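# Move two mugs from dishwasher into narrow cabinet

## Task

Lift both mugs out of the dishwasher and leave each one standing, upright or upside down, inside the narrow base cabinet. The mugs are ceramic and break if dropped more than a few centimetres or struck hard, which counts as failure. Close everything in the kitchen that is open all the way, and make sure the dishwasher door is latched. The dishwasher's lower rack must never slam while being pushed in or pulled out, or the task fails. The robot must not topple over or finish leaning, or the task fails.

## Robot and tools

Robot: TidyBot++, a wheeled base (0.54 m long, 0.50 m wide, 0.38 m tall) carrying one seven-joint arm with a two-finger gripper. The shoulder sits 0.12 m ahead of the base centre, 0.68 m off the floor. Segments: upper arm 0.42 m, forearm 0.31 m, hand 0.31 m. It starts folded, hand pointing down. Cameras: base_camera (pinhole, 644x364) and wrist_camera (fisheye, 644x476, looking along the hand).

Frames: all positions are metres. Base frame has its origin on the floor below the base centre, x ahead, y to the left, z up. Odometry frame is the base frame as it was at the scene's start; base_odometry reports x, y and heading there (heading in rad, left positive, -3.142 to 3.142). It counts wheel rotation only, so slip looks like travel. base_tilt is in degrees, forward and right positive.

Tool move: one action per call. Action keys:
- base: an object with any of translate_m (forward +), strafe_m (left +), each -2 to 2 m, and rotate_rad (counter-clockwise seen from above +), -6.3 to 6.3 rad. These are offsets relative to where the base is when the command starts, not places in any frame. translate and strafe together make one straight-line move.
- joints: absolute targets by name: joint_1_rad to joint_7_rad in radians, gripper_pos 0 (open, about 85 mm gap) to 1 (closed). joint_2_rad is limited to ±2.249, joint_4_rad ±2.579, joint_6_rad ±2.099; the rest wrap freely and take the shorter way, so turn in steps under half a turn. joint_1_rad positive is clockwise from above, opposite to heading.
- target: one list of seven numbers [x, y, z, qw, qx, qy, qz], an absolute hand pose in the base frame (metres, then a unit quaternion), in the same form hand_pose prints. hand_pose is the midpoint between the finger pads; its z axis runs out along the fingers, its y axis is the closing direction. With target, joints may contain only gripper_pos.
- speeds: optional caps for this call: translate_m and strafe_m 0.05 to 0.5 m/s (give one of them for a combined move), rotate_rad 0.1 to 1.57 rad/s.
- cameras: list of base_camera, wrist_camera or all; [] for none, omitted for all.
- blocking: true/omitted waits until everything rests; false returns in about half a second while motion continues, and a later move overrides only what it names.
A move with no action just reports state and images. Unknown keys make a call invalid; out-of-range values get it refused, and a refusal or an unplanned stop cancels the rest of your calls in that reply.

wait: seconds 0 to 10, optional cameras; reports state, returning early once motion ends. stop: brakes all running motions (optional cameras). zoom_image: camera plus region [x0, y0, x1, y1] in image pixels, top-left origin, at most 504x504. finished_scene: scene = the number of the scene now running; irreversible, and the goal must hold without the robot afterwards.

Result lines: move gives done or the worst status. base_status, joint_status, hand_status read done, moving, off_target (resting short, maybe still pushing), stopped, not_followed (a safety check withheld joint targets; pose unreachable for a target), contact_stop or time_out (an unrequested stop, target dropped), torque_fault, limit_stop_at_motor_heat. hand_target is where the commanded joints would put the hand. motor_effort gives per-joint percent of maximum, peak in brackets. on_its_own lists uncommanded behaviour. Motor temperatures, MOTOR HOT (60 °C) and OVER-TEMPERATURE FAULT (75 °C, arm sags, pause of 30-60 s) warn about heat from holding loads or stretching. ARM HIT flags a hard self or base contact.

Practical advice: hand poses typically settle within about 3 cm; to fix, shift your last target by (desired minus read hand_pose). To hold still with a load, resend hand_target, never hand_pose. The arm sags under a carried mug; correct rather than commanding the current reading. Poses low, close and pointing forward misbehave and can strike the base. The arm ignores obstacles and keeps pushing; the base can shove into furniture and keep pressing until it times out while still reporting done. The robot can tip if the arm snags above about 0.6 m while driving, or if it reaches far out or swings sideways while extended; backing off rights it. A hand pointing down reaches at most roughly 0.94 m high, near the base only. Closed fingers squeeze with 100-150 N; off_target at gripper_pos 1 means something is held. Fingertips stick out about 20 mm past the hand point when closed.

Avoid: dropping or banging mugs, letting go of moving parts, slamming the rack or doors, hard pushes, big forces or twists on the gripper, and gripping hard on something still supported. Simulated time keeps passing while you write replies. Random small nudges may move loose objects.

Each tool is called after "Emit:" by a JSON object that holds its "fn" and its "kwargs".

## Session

Emit:
{"fn": "move", "kwargs": {"cameras": ["all"]}}

Scene clock: 0.00 s.
Motor temperatures (°C): [29 25 25 23 35 28 31]
base_odometry: x=+0.000 y=+0.000 heading=+0.000
base_tilt: forward=+0.4 right=+0.2
base_status: not commanded
joint_positions: joint_1_rad=+0.004 joint_2_rad=-0.349 joint_3_rad=+3.166 joint_4_rad=-2.526 joint_5_rad=+0.046 joint_6_rad=-0.857 joint_7_rad=+1.534 gripper_pos=+0.000
joint_status: not commanded
motor_effort: joint_1_rad=-1 joint_2_rad=-2 joint_3_rad=+1 joint_4_rad=+14 joint_5_rad=+0 joint_6_rad=+1 joint_7_rad=+0
hand_pose: x=+0.2668 y=-0.0127 z=+0.5888 quat_wxyz=(+0.014, +0.998, -0.018, +0.054) (m; base frame)
hand_target: x=+0.2669 y=-0.0127 z=+0.5888 quat_wxyz=(+0.014, +0.998, -0.018, +0.054) (m; base frame)
hand_status: not commanded
pictures: base_camera, wrist_camera

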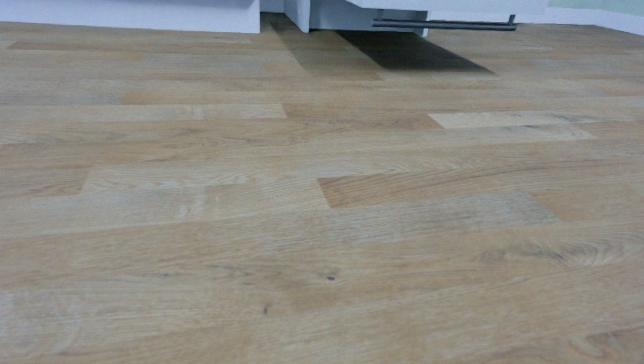

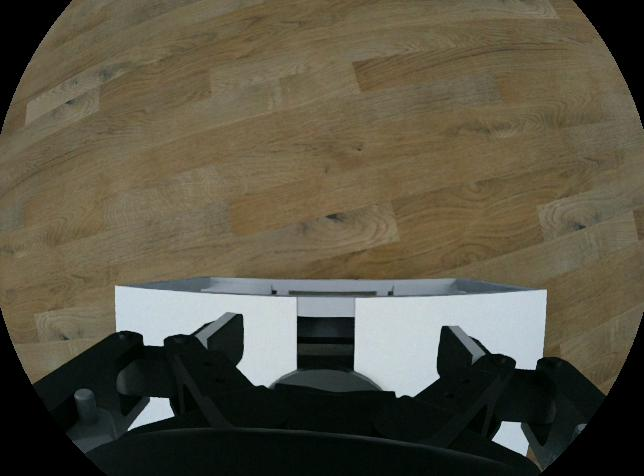

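Emit:
{"fn": "move", "kwargs": {"joints": {"joint_1_rad": 0.0, "joint_2_rad": 0.0, "joint_3_rad": 3.14, "joint_4_rad": -1.9, "joint_5_rad": 0.0, "joint_6_rad": 0.1, "joint_7_rad": 1.62, "gripper_pos": 1.0}, "cameras": ["base_camera", "wrist_camera"]}}

Scene clock: 5.17 s.
Motor temperatures (°C): [29 25 25 23 35 28 31]
move: done
base_odometry: x=+0.000 y=+0.000 heading=+0.000
base_tilt: forward=+0.5 right=+0.1
base_status: not commanded
joint_positions: joint_1_rad=+0.004 joint_2_rad=-0.021 joint_3_rad=+3.165 joint_4_rad=-1.920 joint_5_rad=+0.046 joint_6_rad=+0.046 joint_7_rad=+1.536 gripper_pos=+0.999
joint_status: all done
motor_effort: joint_1_rad=-1(2) joint_2_rad=-20(20) joint_3_rad=+0(1) joint_4_rad=+21(22) joint_5_rad=-1(2) joint_6_rad=+7(8) joint_7_rad=+0(2)
hand_pose: x=+0.7070 y=-0.0143 z=+0.9146 quat_wxyz=(+0.011, +0.799, -0.006, +0.601) (m; base frame)
hand_target: x=+0.7196 y=+0.0023 z=+0.9302 quat_wxyz=(+0.015, +0.783, +0.020, +0.621) (m; base frame)
hand_status: not commanded
pictures: base_camera, wrist_camera

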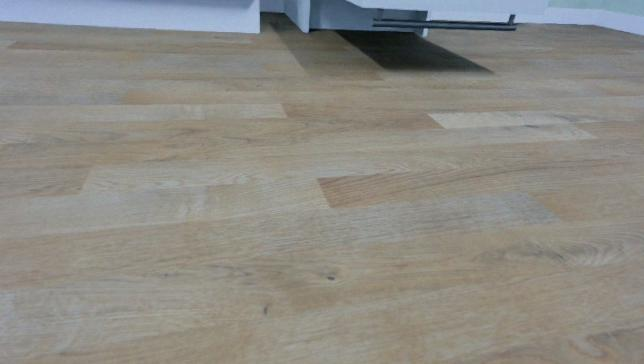

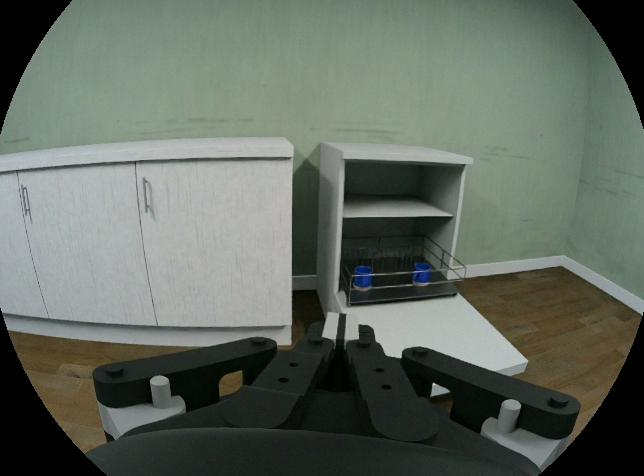

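Emit:
{"fn": "zoom_image", "kwargs": {"camera": "wrist_camera", "region": [300, 130, 540, 400]}}

Emit:
{"fn": "zoom_image", "kwargs": {"camera": "wrist_camera", "region": [330, 220, 470, 310]}}

Scaled by 1.867.

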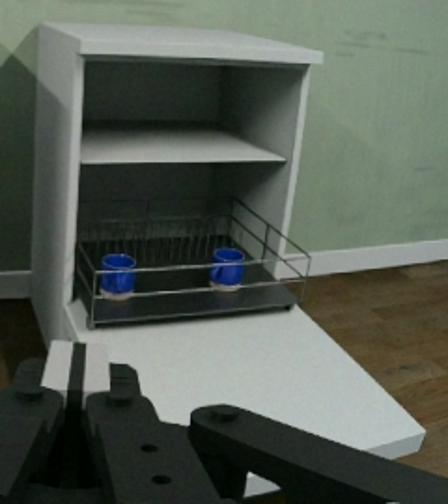

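Scaled by 3.600.

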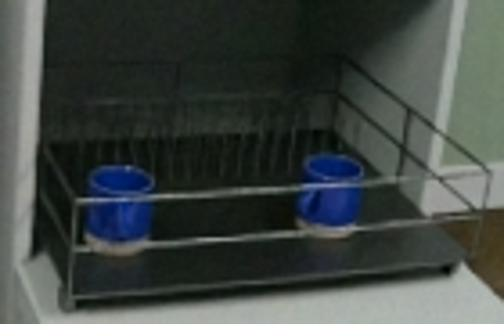

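Emit:
{"fn": "move", "kwargs": {"base": {"rotate_rad": 1.5}, "cameras": ["base_camera", "wrist_camera"]}}

Emit:
{"fn": "move", "kwargs": {"base": {"rotate_rad": 1.5}, "cameras": ["base_camera", "wrist_camera"]}}

Emit:
{"fn": "move", "kwargs": {"base": {"rotate_rad": 1.5}, "cameras": ["base_camera", "wrist_camera"]}}

Scene clock: 12.40 s.
Motor temperatures (°C): [29 25 25 23 35 28 31]
move: done
base_odometry: x=+0.000 y=+0.000 heading=+1.500
base_tilt: forward=+0.4 right=+0.1
base_status: done
joint_positions: joint_1_rad=-0.002 joint_2_rad=-0.009 joint_3_rad=+3.150 joint_4_rad=-1.918 joint_5_rad=+0.046 joint_6_rad=+0.051 joint_7_rad=+1.536 gripper_pos=+0.999
joint_status: not commanded
motor_effort: joint_1_rad=-1(3) joint_2_rad=-20(23) joint_3_rad=+0(3) joint_4_rad=+21(22) joint_5_rad=-1(1) joint_6_rad=+8(8) joint_7_rad=+0(1)
hand_pose: x=+0.7102 y=-0.0020 z=+0.9099 quat_wxyz=(+0.005, +0.801, +0.003, +0.598) (m; base frame)
hand_target: x=+0.7196 y=+0.0023 z=+0.9302 quat_wxyz=(+0.015, +0.783, +0.020, +0.621) (m; base frame)
hand_status: not commanded
pictures: base_camera, wrist_camera

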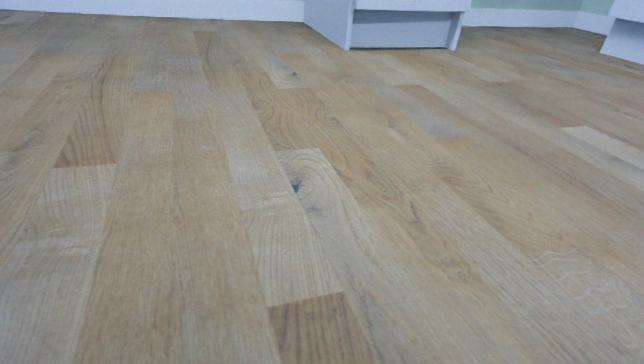

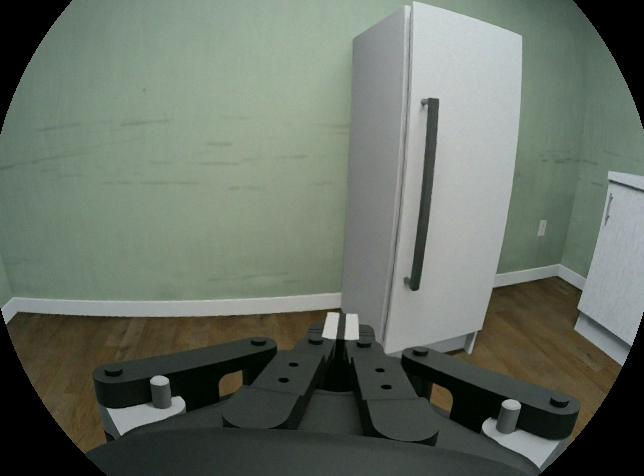

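Scene clock: 14.67 s.
Motor temperatures (°C): [29 25 25 23 35 28 31]
move: done
base_odometry: x=+0.000 y=+0.000 heading=+2.999
base_tilt: forward=+0.5 right=+0.2
base_status: done
joint_positions: joint_1_rad=-0.004 joint_2_rad=-0.008 joint_3_rad=+3.145 joint_4_rad=-1.918 joint_5_rad=+0.046 joint_6_rad=+0.051 joint_7_rad=+1.536 gripper_pos=+0.999
joint_status: not commanded
motor_effort: joint_1_rad=-1(5) joint_2_rad=-20(23) joint_3_rad=+0(3) joint_4_rad=+21(22) joint_5_rad=-1(1) joint_6_rad=+7(8) joint_7_rad=+0(1)
hand_pose: x=+0.7105 y=+0.0028 z=+0.9098 quat_wxyz=(+0.002, +0.801, +0.006, +0.598) (m; base frame)
hand_target: x=+0.7196 y=+0.0023 z=+0.9302 quat_wxyz=(+0.015, +0.783, +0.020, +0.621) (m; base frame)
hand_status: not commanded
pictures: base_camera, wrist_camera

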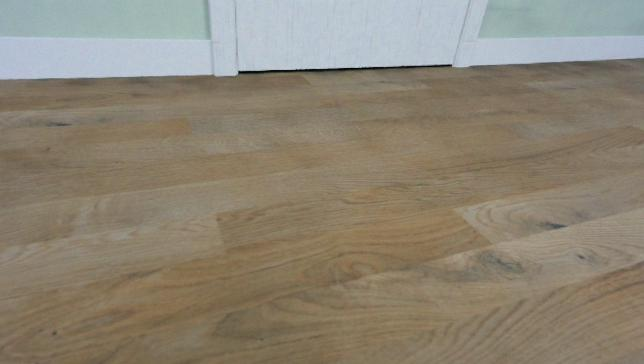

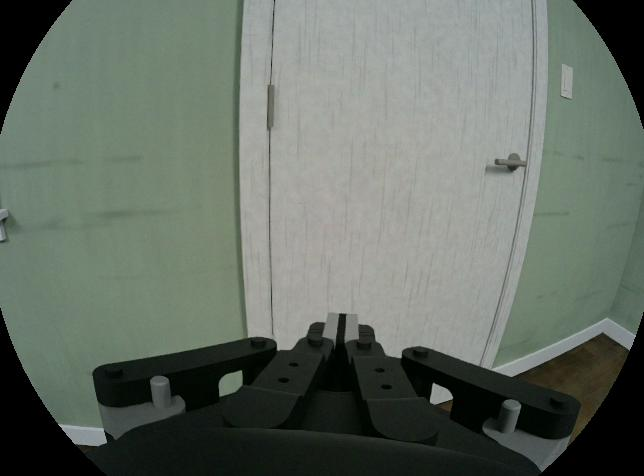

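Scene clock: 16.93 s.
Motor temperatures (°C): [29 25 25 23 35 28 31]
move: done
base_odometry: x=+0.000 y=+0.000 heading=-1.784
base_tilt: forward=+0.4 right=+0.1
base_status: done
joint_positions: joint_1_rad=-0.005 joint_2_rad=-0.008 joint_3_rad=+3.142 joint_4_rad=-1.918 joint_5_rad=+0.046 joint_6_rad=+0.051 joint_7_rad=+1.536 gripper_pos=+0.999
joint_status: not commanded
motor_effort: joint_1_rad=+0(4) joint_2_rad=-20(23) joint_3_rad=+0(3) joint_4_rad=+21(22) joint_5_rad=-1(1) joint_6_rad=+7(8) joint_7_rad=+0(1)
hand_pose: x=+0.7106 y=+0.0052 z=+0.9097 quat_wxyz=(+0.001, +0.801, +0.008, +0.598) (m; base frame)
hand_target: x=+0.7196 y=+0.0023 z=+0.9302 quat_wxyz=(+0.015, +0.783, +0.020, +0.621) (m; base frame)
hand_status: not commanded
pictures: base_camera, wrist_camera

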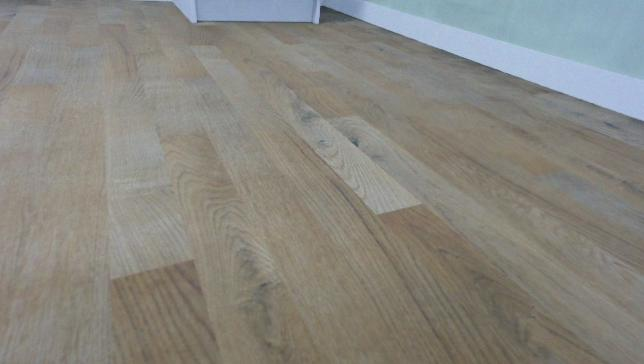

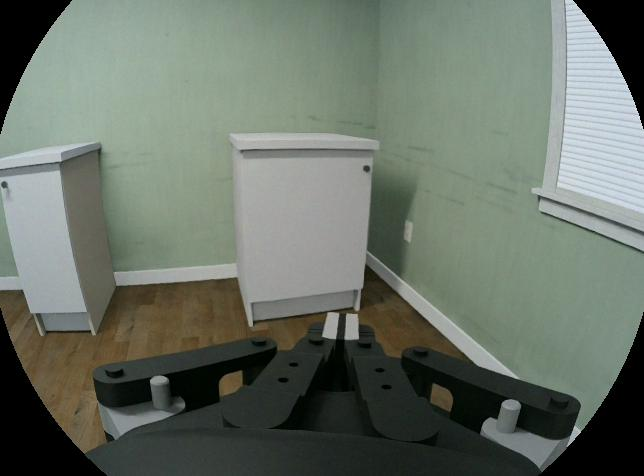

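Emit:
{"fn": "move", "kwargs": {"base": {"rotate_rad": 0.7}, "cameras": ["base_camera", "wrist_camera"]}}

Emit:
{"fn": "zoom_image", "kwargs": {"camera": "wrist_camera", "region": [100, 100, 400, 360]}}

Scene clock: 20.83 s.
Motor temperatures (°C): [29 25 25 23 35 28 31]
move: done
base_odometry: x=+0.000 y=+0.000 heading=-1.085
base_tilt: forward=+0.4 right=+0.2
base_status: done
joint_positions: joint_1_rad=-0.006 joint_2_rad=-0.008 joint_3_rad=+3.139 joint_4_rad=-1.918 joint_5_rad=+0.046 joint_6_rad=+0.051 joint_7_rad=+1.536 gripper_pos=+0.999
joint_status: not commanded
motor_effort: joint_1_rad=+1(4) joint_2_rad=-20(21) joint_3_rad=+0(3) joint_4_rad=+21(22) joint_5_rad=-1(1) joint_6_rad=+7(8) joint_7_rad=+0(1)
hand_pose: x=+0.7106 y=+0.0072 z=+0.9097 quat_wxyz=(+0.000, +0.801, +0.009, +0.598) (m; base frame)
hand_target: x=+0.7196 y=+0.0023 z=+0.9302 quat_wxyz=(+0.015, +0.783, +0.020, +0.621) (m; base frame)
hand_status: not commanded
pictures: base_camera, wrist_camera

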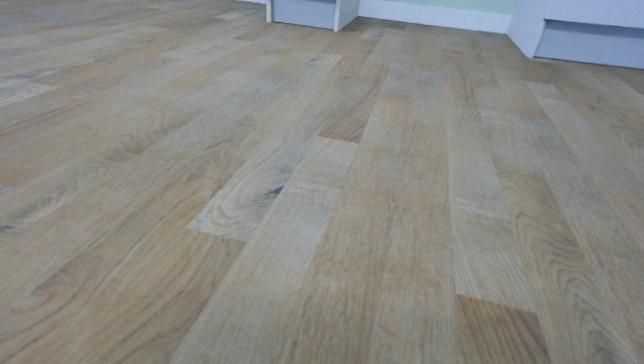

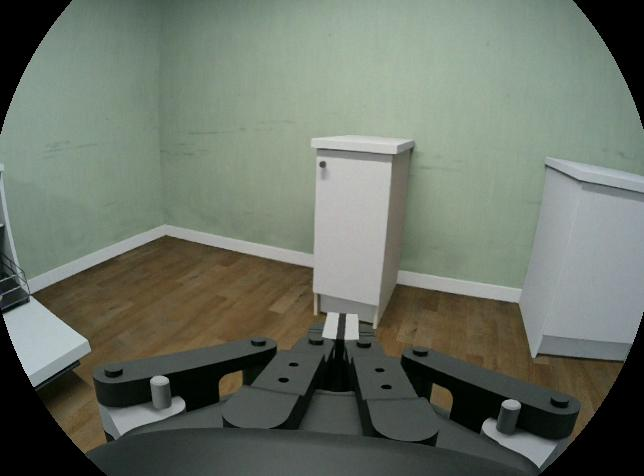

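Scaled by 1.680.

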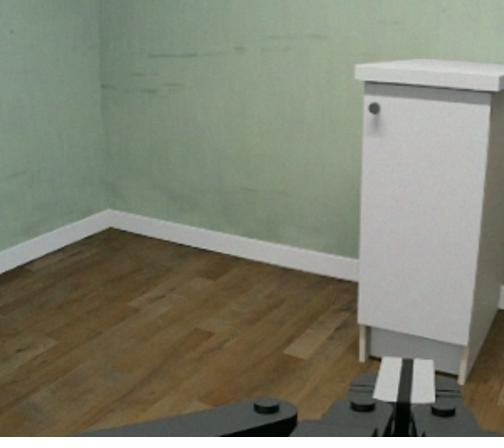

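Emit:
{"fn": "zoom_image", "kwargs": {"camera": "wrist_camera", "region": [140, 210, 330, 310]}}

Emit:
{"fn": "zoom_image", "kwargs": {"camera": "wrist_camera", "region": [300, 120, 550, 370]}}

Scaled by 2.653.

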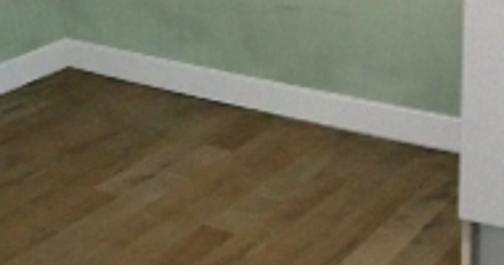

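Scaled by 2.016.

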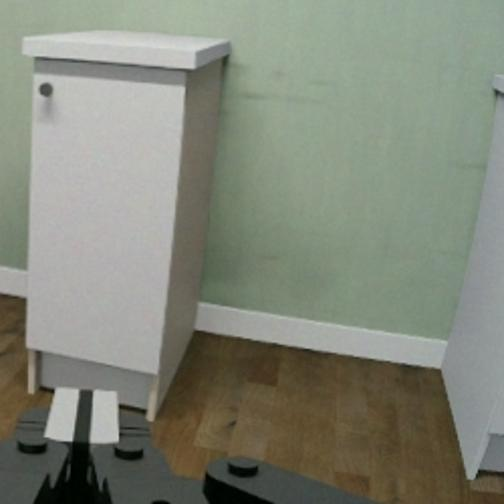

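Emit:
{"fn": "move", "kwargs": {"base": {"rotate_rad": 1.335}, "cameras": ["base_camera", "wrist_camera"]}}

Emit:
{"fn": "zoom_image", "kwargs": {"camera": "wrist_camera", "region": [300, 120, 560, 390]}}

Emit:
{"fn": "zoom_image", "kwargs": {"camera": "base_camera", "region": [300, 0, 644, 120]}}

Scene clock: 63.37 s.
Motor temperatures (°C): [29 25 25 24 35 28 31]
move: done
base_odometry: x=+0.000 y=+0.000 heading=+0.250
base_tilt: forward=+0.4 right=+0.1
base_status: done
joint_positions: joint_1_rad=-0.006 joint_2_rad=-0.008 joint_3_rad=+3.138 joint_4_rad=-1.918 joint_5_rad=+0.046 joint_6_rad=+0.051 joint_7_rad=+1.536 gripper_pos=+0.999
joint_status: not commanded
motor_effort: joint_1_rad=-1(4) joint_2_rad=-20(22) joint_3_rad=+0(4) joint_4_rad=+21(22) joint_5_rad=-1(1) joint_6_rad=+8(8) joint_7_rad=+0(1)
hand_pose: x=+0.7106 y=+0.0080 z=+0.9098 quat_wxyz=(+0.000, +0.801, +0.009, +0.599) (m; base frame)
hand_target: x=+0.7196 y=+0.0023 z=+0.9302 quat_wxyz=(+0.015, +0.783, +0.020, +0.621) (m; base frame)
hand_status: not commanded
pictures: base_camera, wrist_camera

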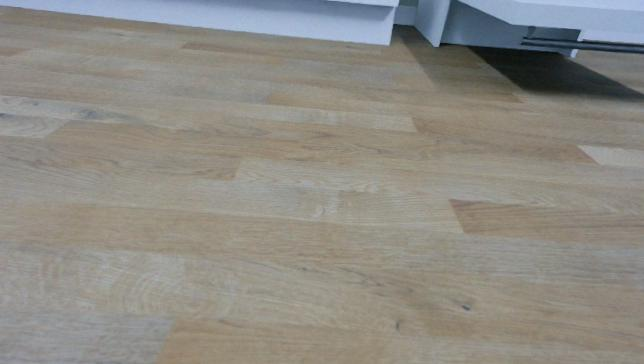

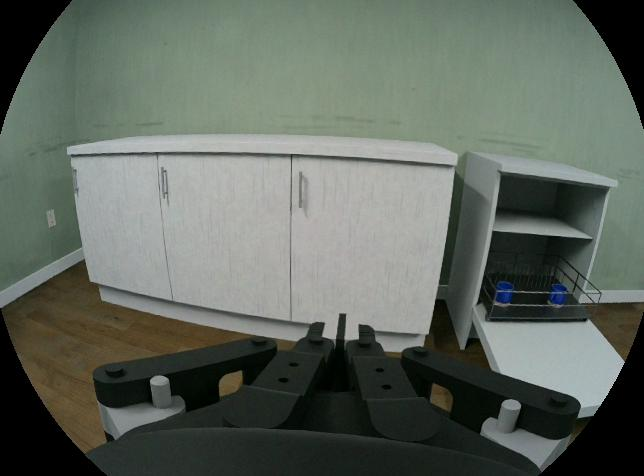

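Scaled by 1.867.

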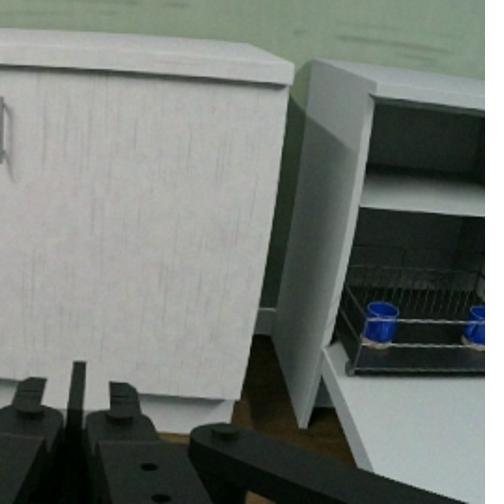

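Scaled by 1.465.

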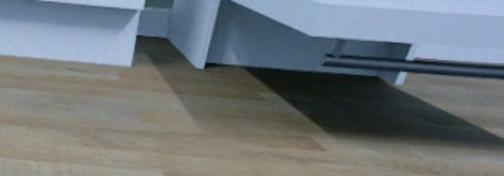

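Emit:
{"fn": "move", "kwargs": {"base": {"translate_m": 0.60, "strafe_m": -0.77, "rotate_rad": -0.03}, "joints": {"joint_1_rad": 0.0, "joint_2_rad": 0.0, "joint_3_rad": 3.14, "joint_4_rad": -1.9, "joint_5_rad": 0.0, "joint_6_rad": -0.1, "joint_7_rad": 1.62}, "cameras": ["base_camera", "wrist_camera"]}}

Emit:
{"fn": "zoom_image", "kwargs": {"camera": "wrist_camera", "region": [200, 60, 460, 330]}}

Scene clock: 99.30 s.
Motor temperatures (°C): [29 25 25 24 35 29 31]
move: done
base_odometry: x=+0.772 y=-0.598 heading=+0.220
base_tilt: forward=+0.4 right=+0.2
base_status: done
joint_positions: joint_1_rad=-0.005 joint_2_rad=-0.006 joint_3_rad=+3.138 joint_4_rad=-1.911 joint_5_rad=+0.046 joint_6_rad=-0.089 joint_7_rad=+1.536 gripper_pos=+0.999
joint_status: all done
motor_effort: joint_1_rad=+0(4) joint_2_rad=-20(23) joint_3_rad=+1(5) joint_4_rad=+22(24) joint_5_rad=-1(1) joint_6_rad=+7(10) joint_7_rad=+0(1)
hand_pose: x=+0.6972 y=+0.0050 z=+0.8718 quat_wxyz=(+0.003, +0.840, +0.007, +0.543) (m; base frame)
hand_target: x=+0.6995 y=+0.0023 z=+0.8714 quat_wxyz=(+0.013, +0.841, +0.021, +0.540) (m; base frame)
hand_status: not commanded
pictures: base_camera, wrist_camera

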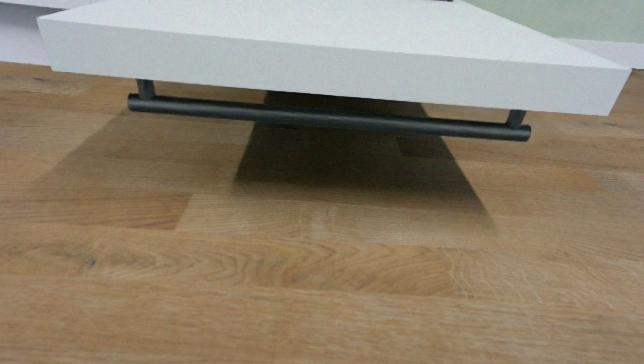

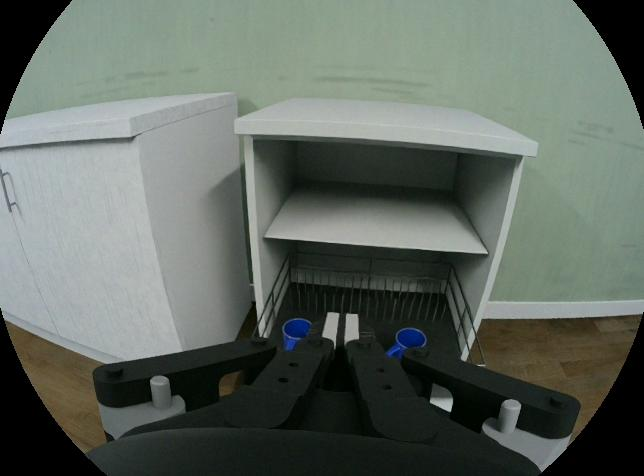

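Scaled by 1.867.

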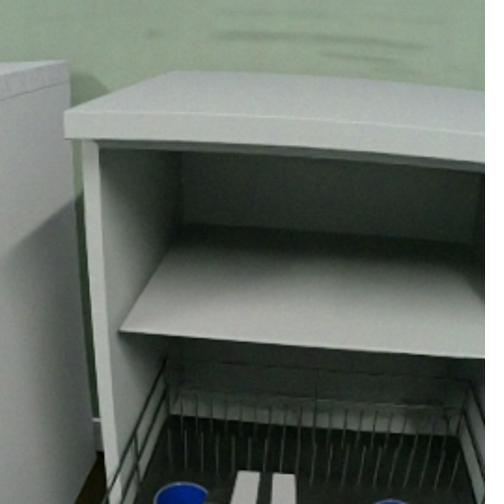

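Emit:
{"fn": "zoom_image", "kwargs": {"camera": "wrist_camera", "region": [400, 80, 560, 280]}}

Emit:
{"fn": "zoom_image", "kwargs": {"camera": "wrist_camera", "region": [100, 80, 320, 280]}}

Emit:
{"fn": "zoom_image", "kwargs": {"camera": "wrist_camera", "region": [240, 240, 500, 400]}}

Scaled by 2.520.

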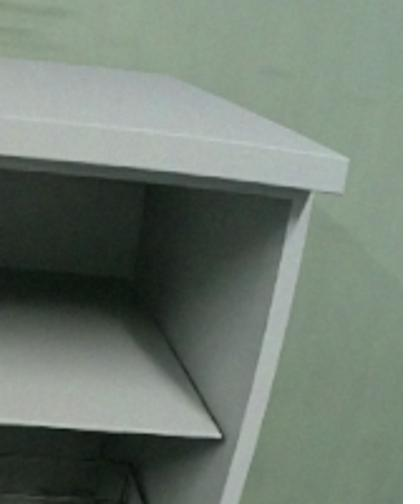

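Scaled by 2.291.

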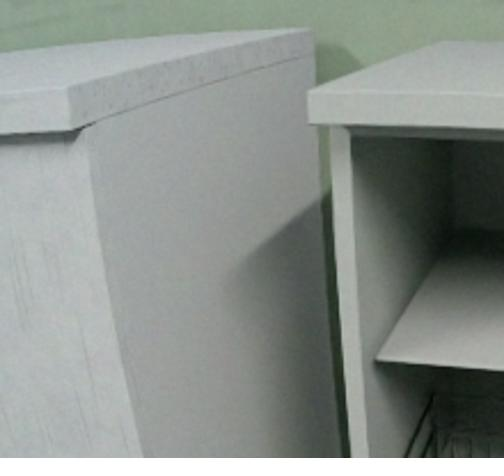

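Scaled by 1.938.

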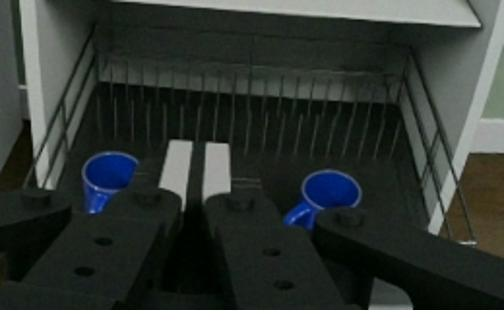

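Emit:
{"fn": "move", "kwargs": {"joints": {"joint_1_rad": 0.0, "joint_2_rad": 0.27, "joint_3_rad": 3.14, "joint_4_rad": -1.79, "joint_5_rad": 0.0, "joint_6_rad": -0.4, "joint_7_rad": 1.62}, "cameras": ["wrist_camera"]}}

Emit:
{"fn": "zoom_image", "kwargs": {"camera": "wrist_camera", "region": [200, 60, 500, 280]}}

Scene clock: 146.50 s.
Motor temperatures (°C): [29 25 25 24 35 28 31]
move: done
base_odometry: x=+0.772 y=-0.598 heading=+0.220
base_tilt: forward=+0.5 right=+0.2
base_status: not commanded
joint_positions: joint_1_rad=-0.005 joint_2_rad=+0.267 joint_3_rad=+3.138 joint_4_rad=-1.811 joint_5_rad=+0.046 joint_6_rad=-0.337 joint_7_rad=+1.536 gripper_pos=+0.999
joint_status: all done
motor_effort: joint_1_rad=+0(2) joint_2_rad=-28(31) joint_3_rad=+0(1) joint_4_rad=+19(22) joint_5_rad=-1(2) joint_6_rad=+5(7) joint_7_rad=+0(2)
hand_pose: x=+0.7115 y=+0.0015 z=+0.7025 quat_wxyz=(+0.007, +0.935, +0.005, +0.355) (m; base frame)
hand_target: x=+0.7048 y=+0.0023 z=+0.6979 quat_wxyz=(+0.008, +0.942, +0.024, +0.334) (m; base frame)
hand_status: not commanded
pictures: wrist_camera

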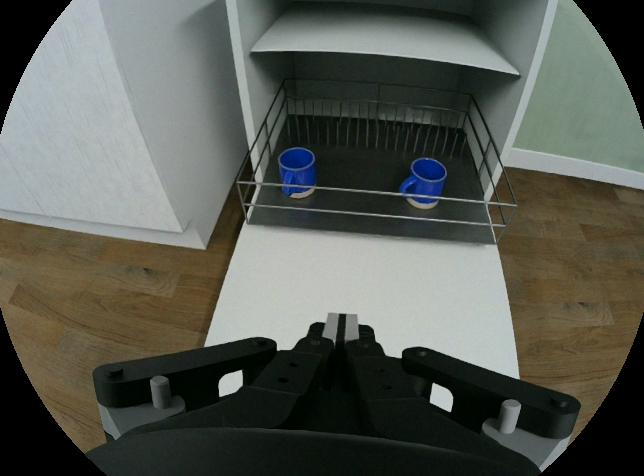

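Scaled by 1.680.

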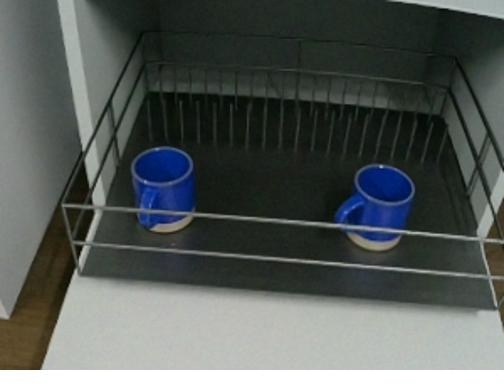

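Emit:
{"fn": "move", "kwargs": {"base": {"rotate_rad": -1.59}, "joints": {"joint_1_rad": 0.0, "joint_2_rad": 0.0, "joint_3_rad": 3.14, "joint_4_rad": -1.9, "joint_5_rad": 0.0, "joint_6_rad": 0.1, "joint_7_rad": 1.62}, "cameras": ["base_camera", "wrist_camera"]}}

Emit:
{"fn": "zoom_image", "kwargs": {"camera": "wrist_camera", "region": [200, 120, 460, 380]}}

Scene clock: 167.93 s.
Motor temperatures (°C): [29 25 25 24 35 28 31]
move: done
base_odometry: x=+0.772 y=-0.598 heading=-1.369
base_tilt: forward=+0.5 right=+0.1
base_status: done
joint_positions: joint_1_rad=+0.004 joint_2_rad=+0.016 joint_3_rad=+3.141 joint_4_rad=-1.885 joint_5_rad=+0.046 joint_6_rad=+0.048 joint_7_rad=+1.536 gripper_pos=+0.999
joint_status: all done
motor_effort: joint_1_rad=-1(4) joint_2_rad=-21(31) joint_3_rad=+0(4) joint_4_rad=+21(22) joint_5_rad=-1(2) joint_6_rad=+7(8) joint_7_rad=+0(2)
hand_pose: x=+0.7222 y=+0.0003 z=+0.9142 quat_wxyz=(+0.004, +0.799, +0.004, +0.601) (m; base frame)
hand_target: x=+0.7196 y=+0.0023 z=+0.9302 quat_wxyz=(+0.015, +0.783, +0.020, +0.621) (m; base frame)
hand_status: not commanded
pictures: base_camera, wrist_camera

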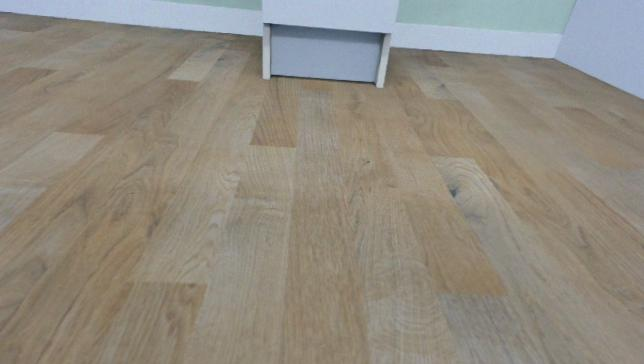

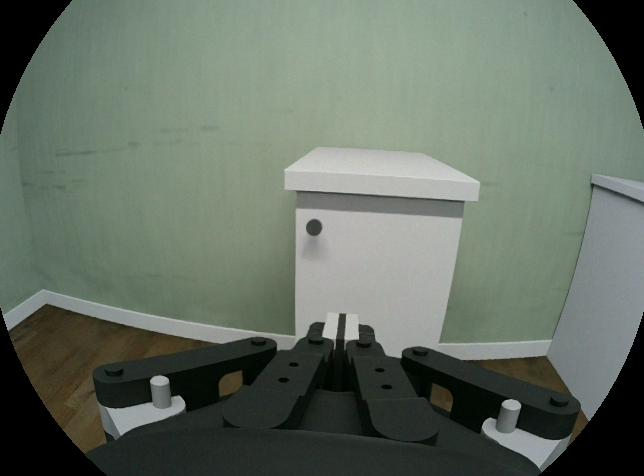

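Scaled by 1.938.

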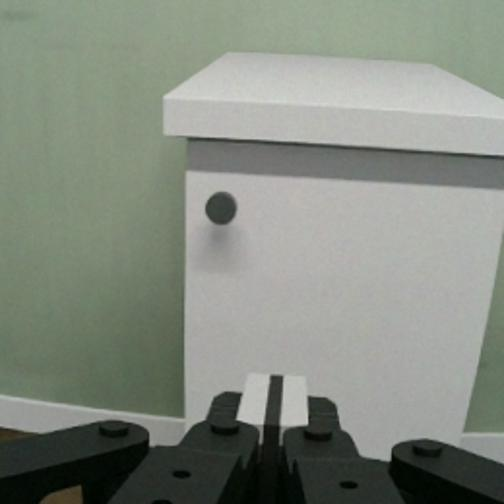

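Emit:
{"fn": "zoom_image", "kwargs": {"camera": "wrist_camera", "region": [400, 130, 500, 210]}}

Emit:
{"fn": "zoom_image", "kwargs": {"camera": "wrist_camera", "region": [270, 130, 370, 210]}}

Emit:
{"fn": "zoom_image", "kwargs": {"camera": "wrist_camera", "region": [280, 190, 340, 290]}}

Scaled by 5.040.

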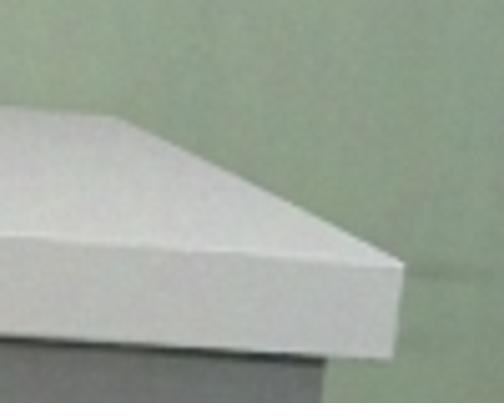

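Scaled by 5.040.

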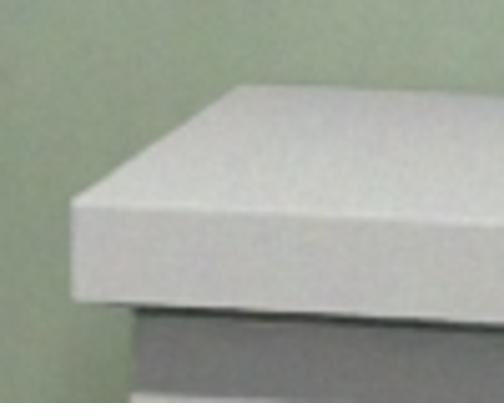

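Scaled by 5.040.

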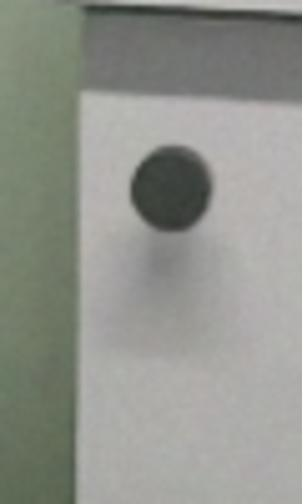

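Emit:
{"fn": "move", "kwargs": {"base": {"translate_m": 0.25}, "cameras": ["base_camera", "wrist_camera"]}}

Emit:
{"fn": "zoom_image", "kwargs": {"camera": "wrist_camera", "region": [240, 150, 360, 270]}}

Emit:
{"fn": "zoom_image", "kwargs": {"camera": "wrist_camera", "region": [430, 150, 550, 270]}}

Scene clock: 181.03 s.
Motor temperatures (°C): [29 26 25 24 35 28 31]
move: done
base_odometry: x=+0.822 y=-0.843 heading=-1.370
base_tilt: forward=+0.5 right=+0.2
base_status: done
joint_positions: joint_1_rad=+0.004 joint_2_rad=+0.013 joint_3_rad=+3.141 joint_4_rad=-1.888 joint_5_rad=+0.046 joint_6_rad=+0.052 joint_7_rad=+1.536 gripper_pos=+0.999
joint_status: not commanded
motor_effort: joint_1_rad=+0(2) joint_2_rad=-21(25) joint_3_rad=+0(1) joint_4_rad=+22(22) joint_5_rad=-1(1) joint_6_rad=+7(8) joint_7_rad=+0(1)
hand_pose: x=+0.7213 y=+0.0004 z=+0.9150 quat_wxyz=(+0.003, +0.798, +0.004, +0.602) (m; base frame)
hand_target: x=+0.7196 y=+0.0023 z=+0.9302 quat_wxyz=(+0.015, +0.783, +0.020, +0.621) (m; base frame)
hand_status: not commanded
pictures: base_camera, wrist_camera

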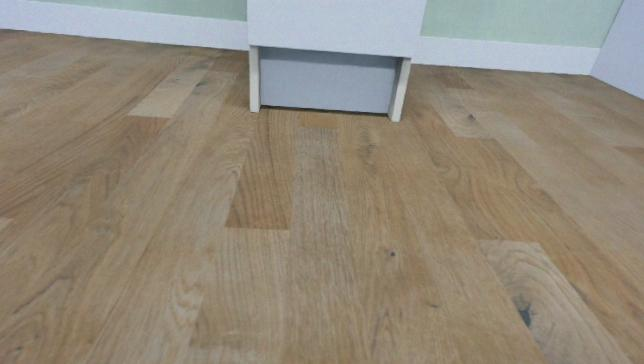

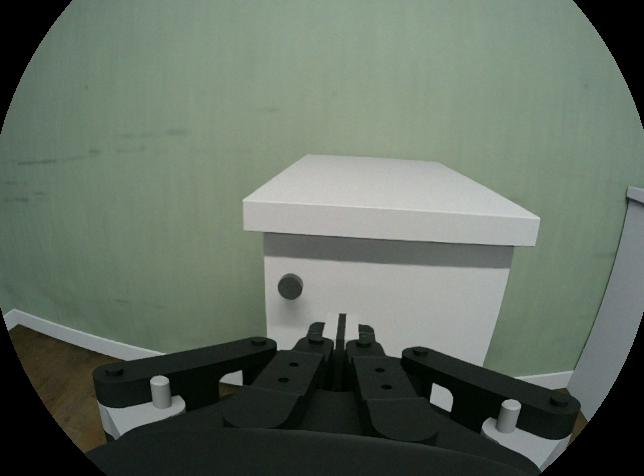

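Scaled by 4.200.

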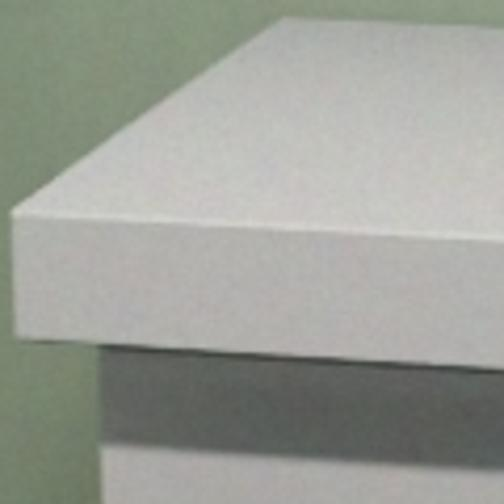

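Scaled by 4.200.

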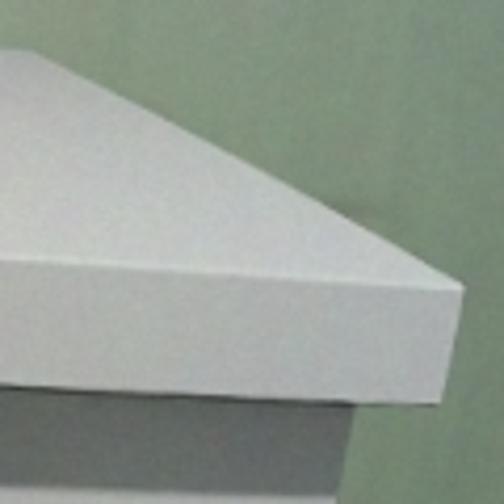

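Emit:
{"fn": "move", "kwargs": {"joints": {"joint_1_rad": 0.0, "joint_2_rad": 0.583, "joint_3_rad": 3.14, "joint_4_rad": -1.905, "joint_5_rad": 0.0, "joint_6_rad": 0.95, "joint_7_rad": -0.05, "gripper_pos": 0.2}, "cameras": ["wrist_camera"]}}

Scene clock: 211.50 s.
Motor temperatures (°C): [29 26 25 24 35 29 31]
move: done
base_odometry: x=+0.822 y=-0.843 heading=-1.370
base_tilt: forward=+0.5 right=+0.1
base_status: not commanded
joint_positions: joint_1_rad=+0.004 joint_2_rad=+0.576 joint_3_rad=+3.141 joint_4_rad=-1.892 joint_5_rad=+0.046 joint_6_rad=+0.897 joint_7_rad=+0.038 gripper_pos=+0.200
joint_status: all done
motor_effort: joint_1_rad=-1(2) joint_2_rad=-35(38) joint_3_rad=+0(1) joint_4_rad=+16(23) joint_5_rad=-1(2) joint_6_rad=+8(9) joint_7_rad=+0(1)
hand_pose: x=+0.8553 y=+0.0103 z=+0.7890 quat_wxyz=(-0.491, +0.524, -0.474, +0.508) (m; base frame)
hand_target: x=+0.8529 y=+0.0022 z=+0.7937 quat_wxyz=(-0.521, +0.479, -0.504, +0.495) (m; base frame)
hand_status: not commanded
pictures: wrist_camera

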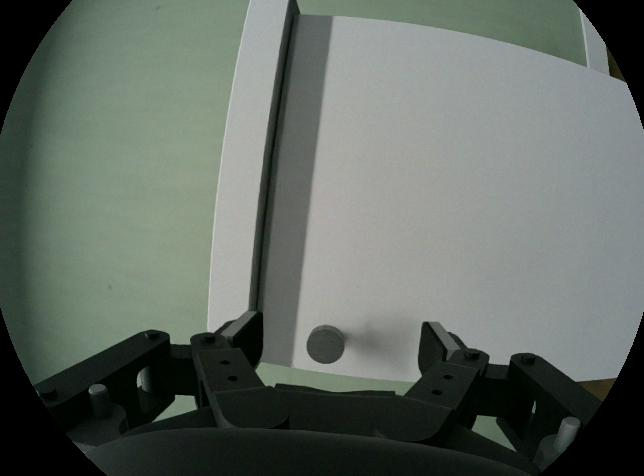

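Emit:
{"fn": "move", "kwargs": {"base": {"strafe_m": 0.066}, "joints": {"joint_2_rad": 0.555}, "speeds": {"strafe_m": 0.1}, "cameras": ["wrist_camera"]}}

Scene clock: 219.63 s.
Motor temperatures (°C): [29 26 25 24 35 29 31]
move: done
base_odometry: x=+0.887 y=-0.830 heading=-1.370
base_tilt: forward=+0.4 right=+0.1
base_status: done
joint_positions: joint_1_rad=+0.001 joint_2_rad=+0.570 joint_3_rad=+3.141 joint_4_rad=-1.893 joint_5_rad=+0.046 joint_6_rad=+0.901 joint_7_rad=+0.036 gripper_pos=+0.200
joint_status: all done
motor_effort: joint_1_rad=+0(3) joint_2_rad=-36(37) joint_3_rad=+0(2) joint_4_rad=+16(17) joint_5_rad=-1(1) joint_6_rad=+8(8) joint_7_rad=+0(0)
hand_pose: x=+0.8545 y=+0.0126 z=+0.7940 quat_wxyz=(-0.495, +0.522, -0.472, +0.509) (m; base frame)
hand_target: x=+0.8495 y=+0.0022 z=+0.8142 quat_wxyz=(-0.528, +0.472, -0.496, +0.501) (m; base frame)
hand_status: not commanded
pictures: wrist_camera

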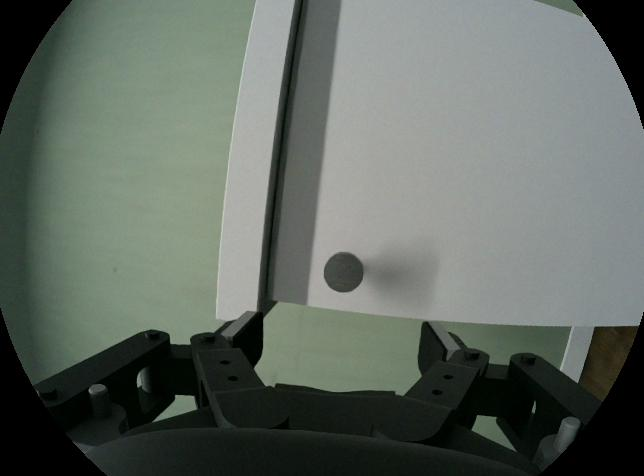

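Emit:
{"fn": "move", "kwargs": {"base": {"translate_m": 0.12}, "joints": {"joint_2_rad": 0.541}, "speeds": {"translate_m": 0.1}, "cameras": ["wrist_camera"]}}

Scene clock: 225.17 s.
Motor temperatures (°C): [29 26 25 24 35 29 31]
move: done
base_odometry: x=+0.911 y=-0.947 heading=-1.370
base_tilt: forward=+0.4 right=+0.1
base_status: done
joint_positions: joint_1_rad=+0.001 joint_2_rad=+0.559 joint_3_rad=+3.141 joint_4_rad=-1.896 joint_5_rad=+0.046 joint_6_rad=+0.902 joint_7_rad=+0.036 gripper_pos=+0.200
joint_status: all done
motor_effort: joint_1_rad=+0(2) joint_2_rad=-35(37) joint_3_rad=+0(1) joint_4_rad=+16(18) joint_5_rad=-1(1) joint_6_rad=+7(8) joint_7_rad=+0(0)
hand_pose: x=+0.8526 y=+0.0126 z=+0.8009 quat_wxyz=(-0.497, +0.520, -0.470, +0.511) (m; base frame)
hand_target: x=+0.8476 y=+0.0022 z=+0.8244 quat_wxyz=(-0.532, +0.469, -0.493, +0.505) (m; base frame)
hand_status: not commanded
pictures: wrist_camera

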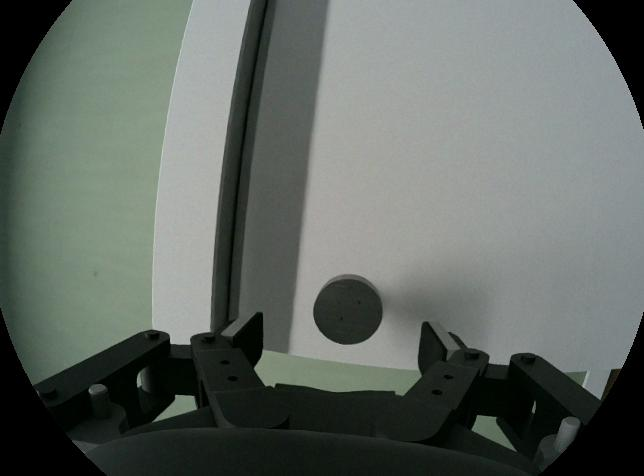

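Emit:
{"fn": "move", "kwargs": {"base": {"translate_m": 0.045}, "speeds": {"translate_m": 0.06}, "cameras": ["wrist_camera"]}}

Scene clock: 232.57 s.
Motor temperatures (°C): [29 26 25 24 35 29 31]
move: done
base_odometry: x=+0.920 y=-0.991 heading=-1.369
base_tilt: forward=+0.5 right=+0.1
base_status: done
joint_positions: joint_1_rad=+0.001 joint_2_rad=+0.543 joint_3_rad=+3.141 joint_4_rad=-1.923 joint_5_rad=+0.046 joint_6_rad=+0.904 joint_7_rad=+0.035 gripper_pos=+0.200
joint_status: not commanded
motor_effort: joint_1_rad=-1(2) joint_2_rad=-34(36) joint_3_rad=+0(1) joint_4_rad=+19(27) joint_5_rad=-1(1) joint_6_rad=+8(9) joint_7_rad=+0(0)
hand_pose: x=+0.8441 y=+0.0126 z=+0.7995 quat_wxyz=(-0.495, +0.522, -0.472, +0.509) (m; base frame)
hand_target: x=+0.8476 y=+0.0022 z=+0.8244 quat_wxyz=(-0.532, +0.469, -0.493, +0.505) (m; base frame)
hand_status: not commanded
pictures: wrist_camera

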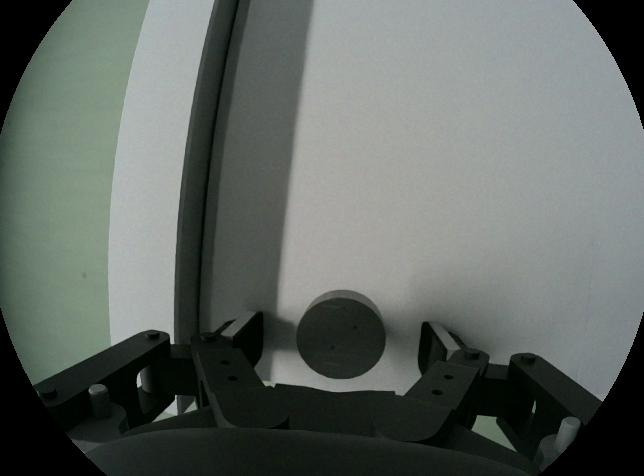

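Emit:
{"fn": "move", "kwargs": {"base": {"translate_m": -0.012}, "speeds": {"translate_m": 0.06}, "cameras": []}}

Emit:
{"fn": "move", "kwargs": {"joints": {"gripper_pos": 0.7}, "cameras": ["wrist_camera"]}}

Scene clock: 236.23 s.
Motor temperatures (°C): [29 26 25 24 35 29 31]
move: done
base_odometry: x=+0.918 y=-0.980 heading=-1.369
base_tilt: forward=+0.5 right=+0.1
base_status: done
joint_positions: joint_1_rad=+0.001 joint_2_rad=+0.543 joint_3_rad=+3.141 joint_4_rad=-1.915 joint_5_rad=+0.046 joint_6_rad=+0.905 joint_7_rad=+0.035 gripper_pos=+0.200
joint_status: not commanded
motor_effort: joint_1_rad=-1(1) joint_2_rad=-35(37) joint_3_rad=+0(1) joint_4_rad=+15(19) joint_5_rad=-1(1) joint_6_rad=+8(8) joint_7_rad=+0(1)
hand_pose: x=+0.8459 y=+0.0126 z=+0.8037 quat_wxyz=(-0.497, +0.520, -0.470, +0.511) (m; base frame)
hand_target: x=+0.8476 y=+0.0022 z=+0.8244 quat_wxyz=(-0.532, +0.469, -0.493, +0.505) (m; base frame)
hand_status: not commanded
pictures: none
No camera images: "cameras" was empty.

Scene clock: 237.07 s.
Motor temperatures (°C): [29 26 25 24 35 29 31]
move: done
base_odometry: x=+0.918 y=-0.980 heading=-1.369
base_tilt: forward=+0.5 right=+0.1
base_status: not commanded
joint_positions: joint_1_rad=+0.001 joint_2_rad=+0.546 joint_3_rad=+3.141 joint_4_rad=-1.920 joint_5_rad=+0.046 joint_6_rad=+0.907 joint_7_rad=+0.035 gripper_pos=+0.683
joint_status: all done
motor_effort: joint_1_rad=+0(2) joint_2_rad=-35(42) joint_3_rad=+0(1) joint_4_rad=+19(24) joint_5_rad=-1(1) joint_6_rad=+9(13) joint_7_rad=+0(1)
hand_pose: x=+0.8452 y=+0.0126 z=+0.7992 quat_wxyz=(-0.496, +0.522, -0.472, +0.509) (m; base frame)
hand_target: x=+0.8476 y=+0.0022 z=+0.8244 quat_wxyz=(-0.532, +0.469, -0.493, +0.505) (m; base frame)
hand_status: not commanded
pictures: wrist_camera

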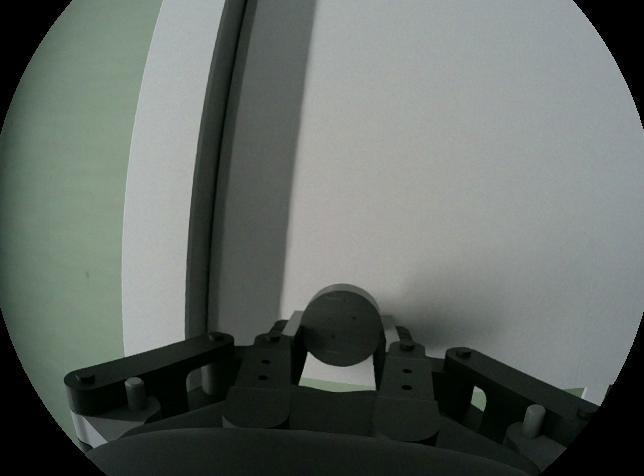

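Emit:
{"fn": "move", "kwargs": {"joints": {"gripper_pos": 0.76}, "cameras": []}}

Emit:
{"fn": "move", "kwargs": {"base": {"translate_m": -0.0445, "strafe_m": -0.072, "rotate_rad": 0.07}, "speeds": {"translate_m": 0.1, "rotate_rad": 0.1}, "cameras": ["wrist_camera"]}}

Scene clock: 246.13 s.
Motor temperatures (°C): [29 26 25 24 35 29 31]
move: off_target
base_odometry: x=+0.918 y=-0.980 heading=-1.369
base_tilt: forward=+0.5 right=+0.1
base_status: not commanded
joint_positions: joint_1_rad=+0.001 joint_2_rad=+0.546 joint_3_rad=+3.141 joint_4_rad=-1.920 joint_5_rad=+0.046 joint_6_rad=+0.907 joint_7_rad=+0.035 gripper_pos=+0.695
joint_status: gripper_pos off_target (ended at +0.695, target +0.760)
motor_effort: joint_1_rad=+0(1) joint_2_rad=-34(35) joint_3_rad=+0(0) joint_4_rad=+19(21) joint_5_rad=-1(1) joint_6_rad=+8(9) joint_7_rad=+0(0)
hand_pose: x=+0.8451 y=+0.0126 z=+0.7991 quat_wxyz=(-0.496, +0.522, -0.472, +0.509) (m; base frame)
hand_target: x=+0.8476 y=+0.0022 z=+0.8244 quat_wxyz=(-0.532, +0.469, -0.493, +0.505) (m; base frame)
hand_status: not commanded
pictures: none
No camera images: "cameras" was empty.

Scene clock: 247.53 s.
Motor temperatures (°C): [29 26 25 24 35 29 31]
move: done
base_odometry: x=+0.838 y=-0.950 heading=-1.299
base_tilt: forward=+0.5 right=+0.1
base_status: done
joint_positions: joint_1_rad=-0.006 joint_2_rad=+0.555 joint_3_rad=+3.140 joint_4_rad=-1.908 joint_5_rad=+0.041 joint_6_rad=+0.907 joint_7_rad=+0.035 gripper_pos=+0.695
joint_status: not commanded
motor_effort: joint_1_rad=+1(6) joint_2_rad=-39(40) joint_3_rad=+0(5) joint_4_rad=+16(19) joint_5_rad=-2(4) joint_6_rad=+10(11) joint_7_rad=+0(1)
hand_pose: x=+0.8489 y=+0.0168 z=+0.7993 quat_wxyz=(-0.498, +0.521, -0.471, +0.509) (m; base frame)
hand_target: x=+0.8476 y=+0.0022 z=+0.8244 quat_wxyz=(-0.532, +0.469, -0.493, +0.505) (m; base frame)
hand_status: not commanded
pictures: wrist_camera

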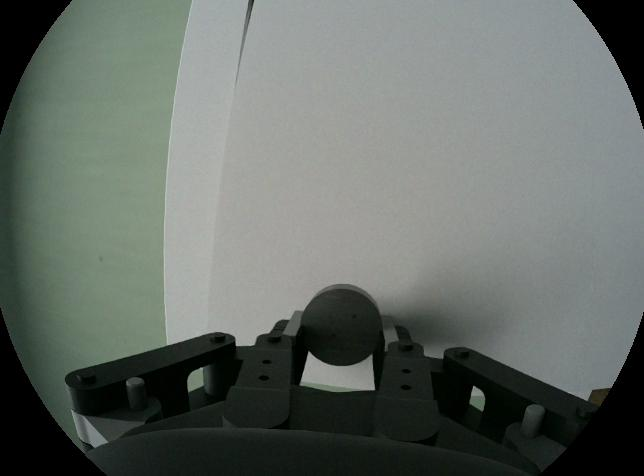

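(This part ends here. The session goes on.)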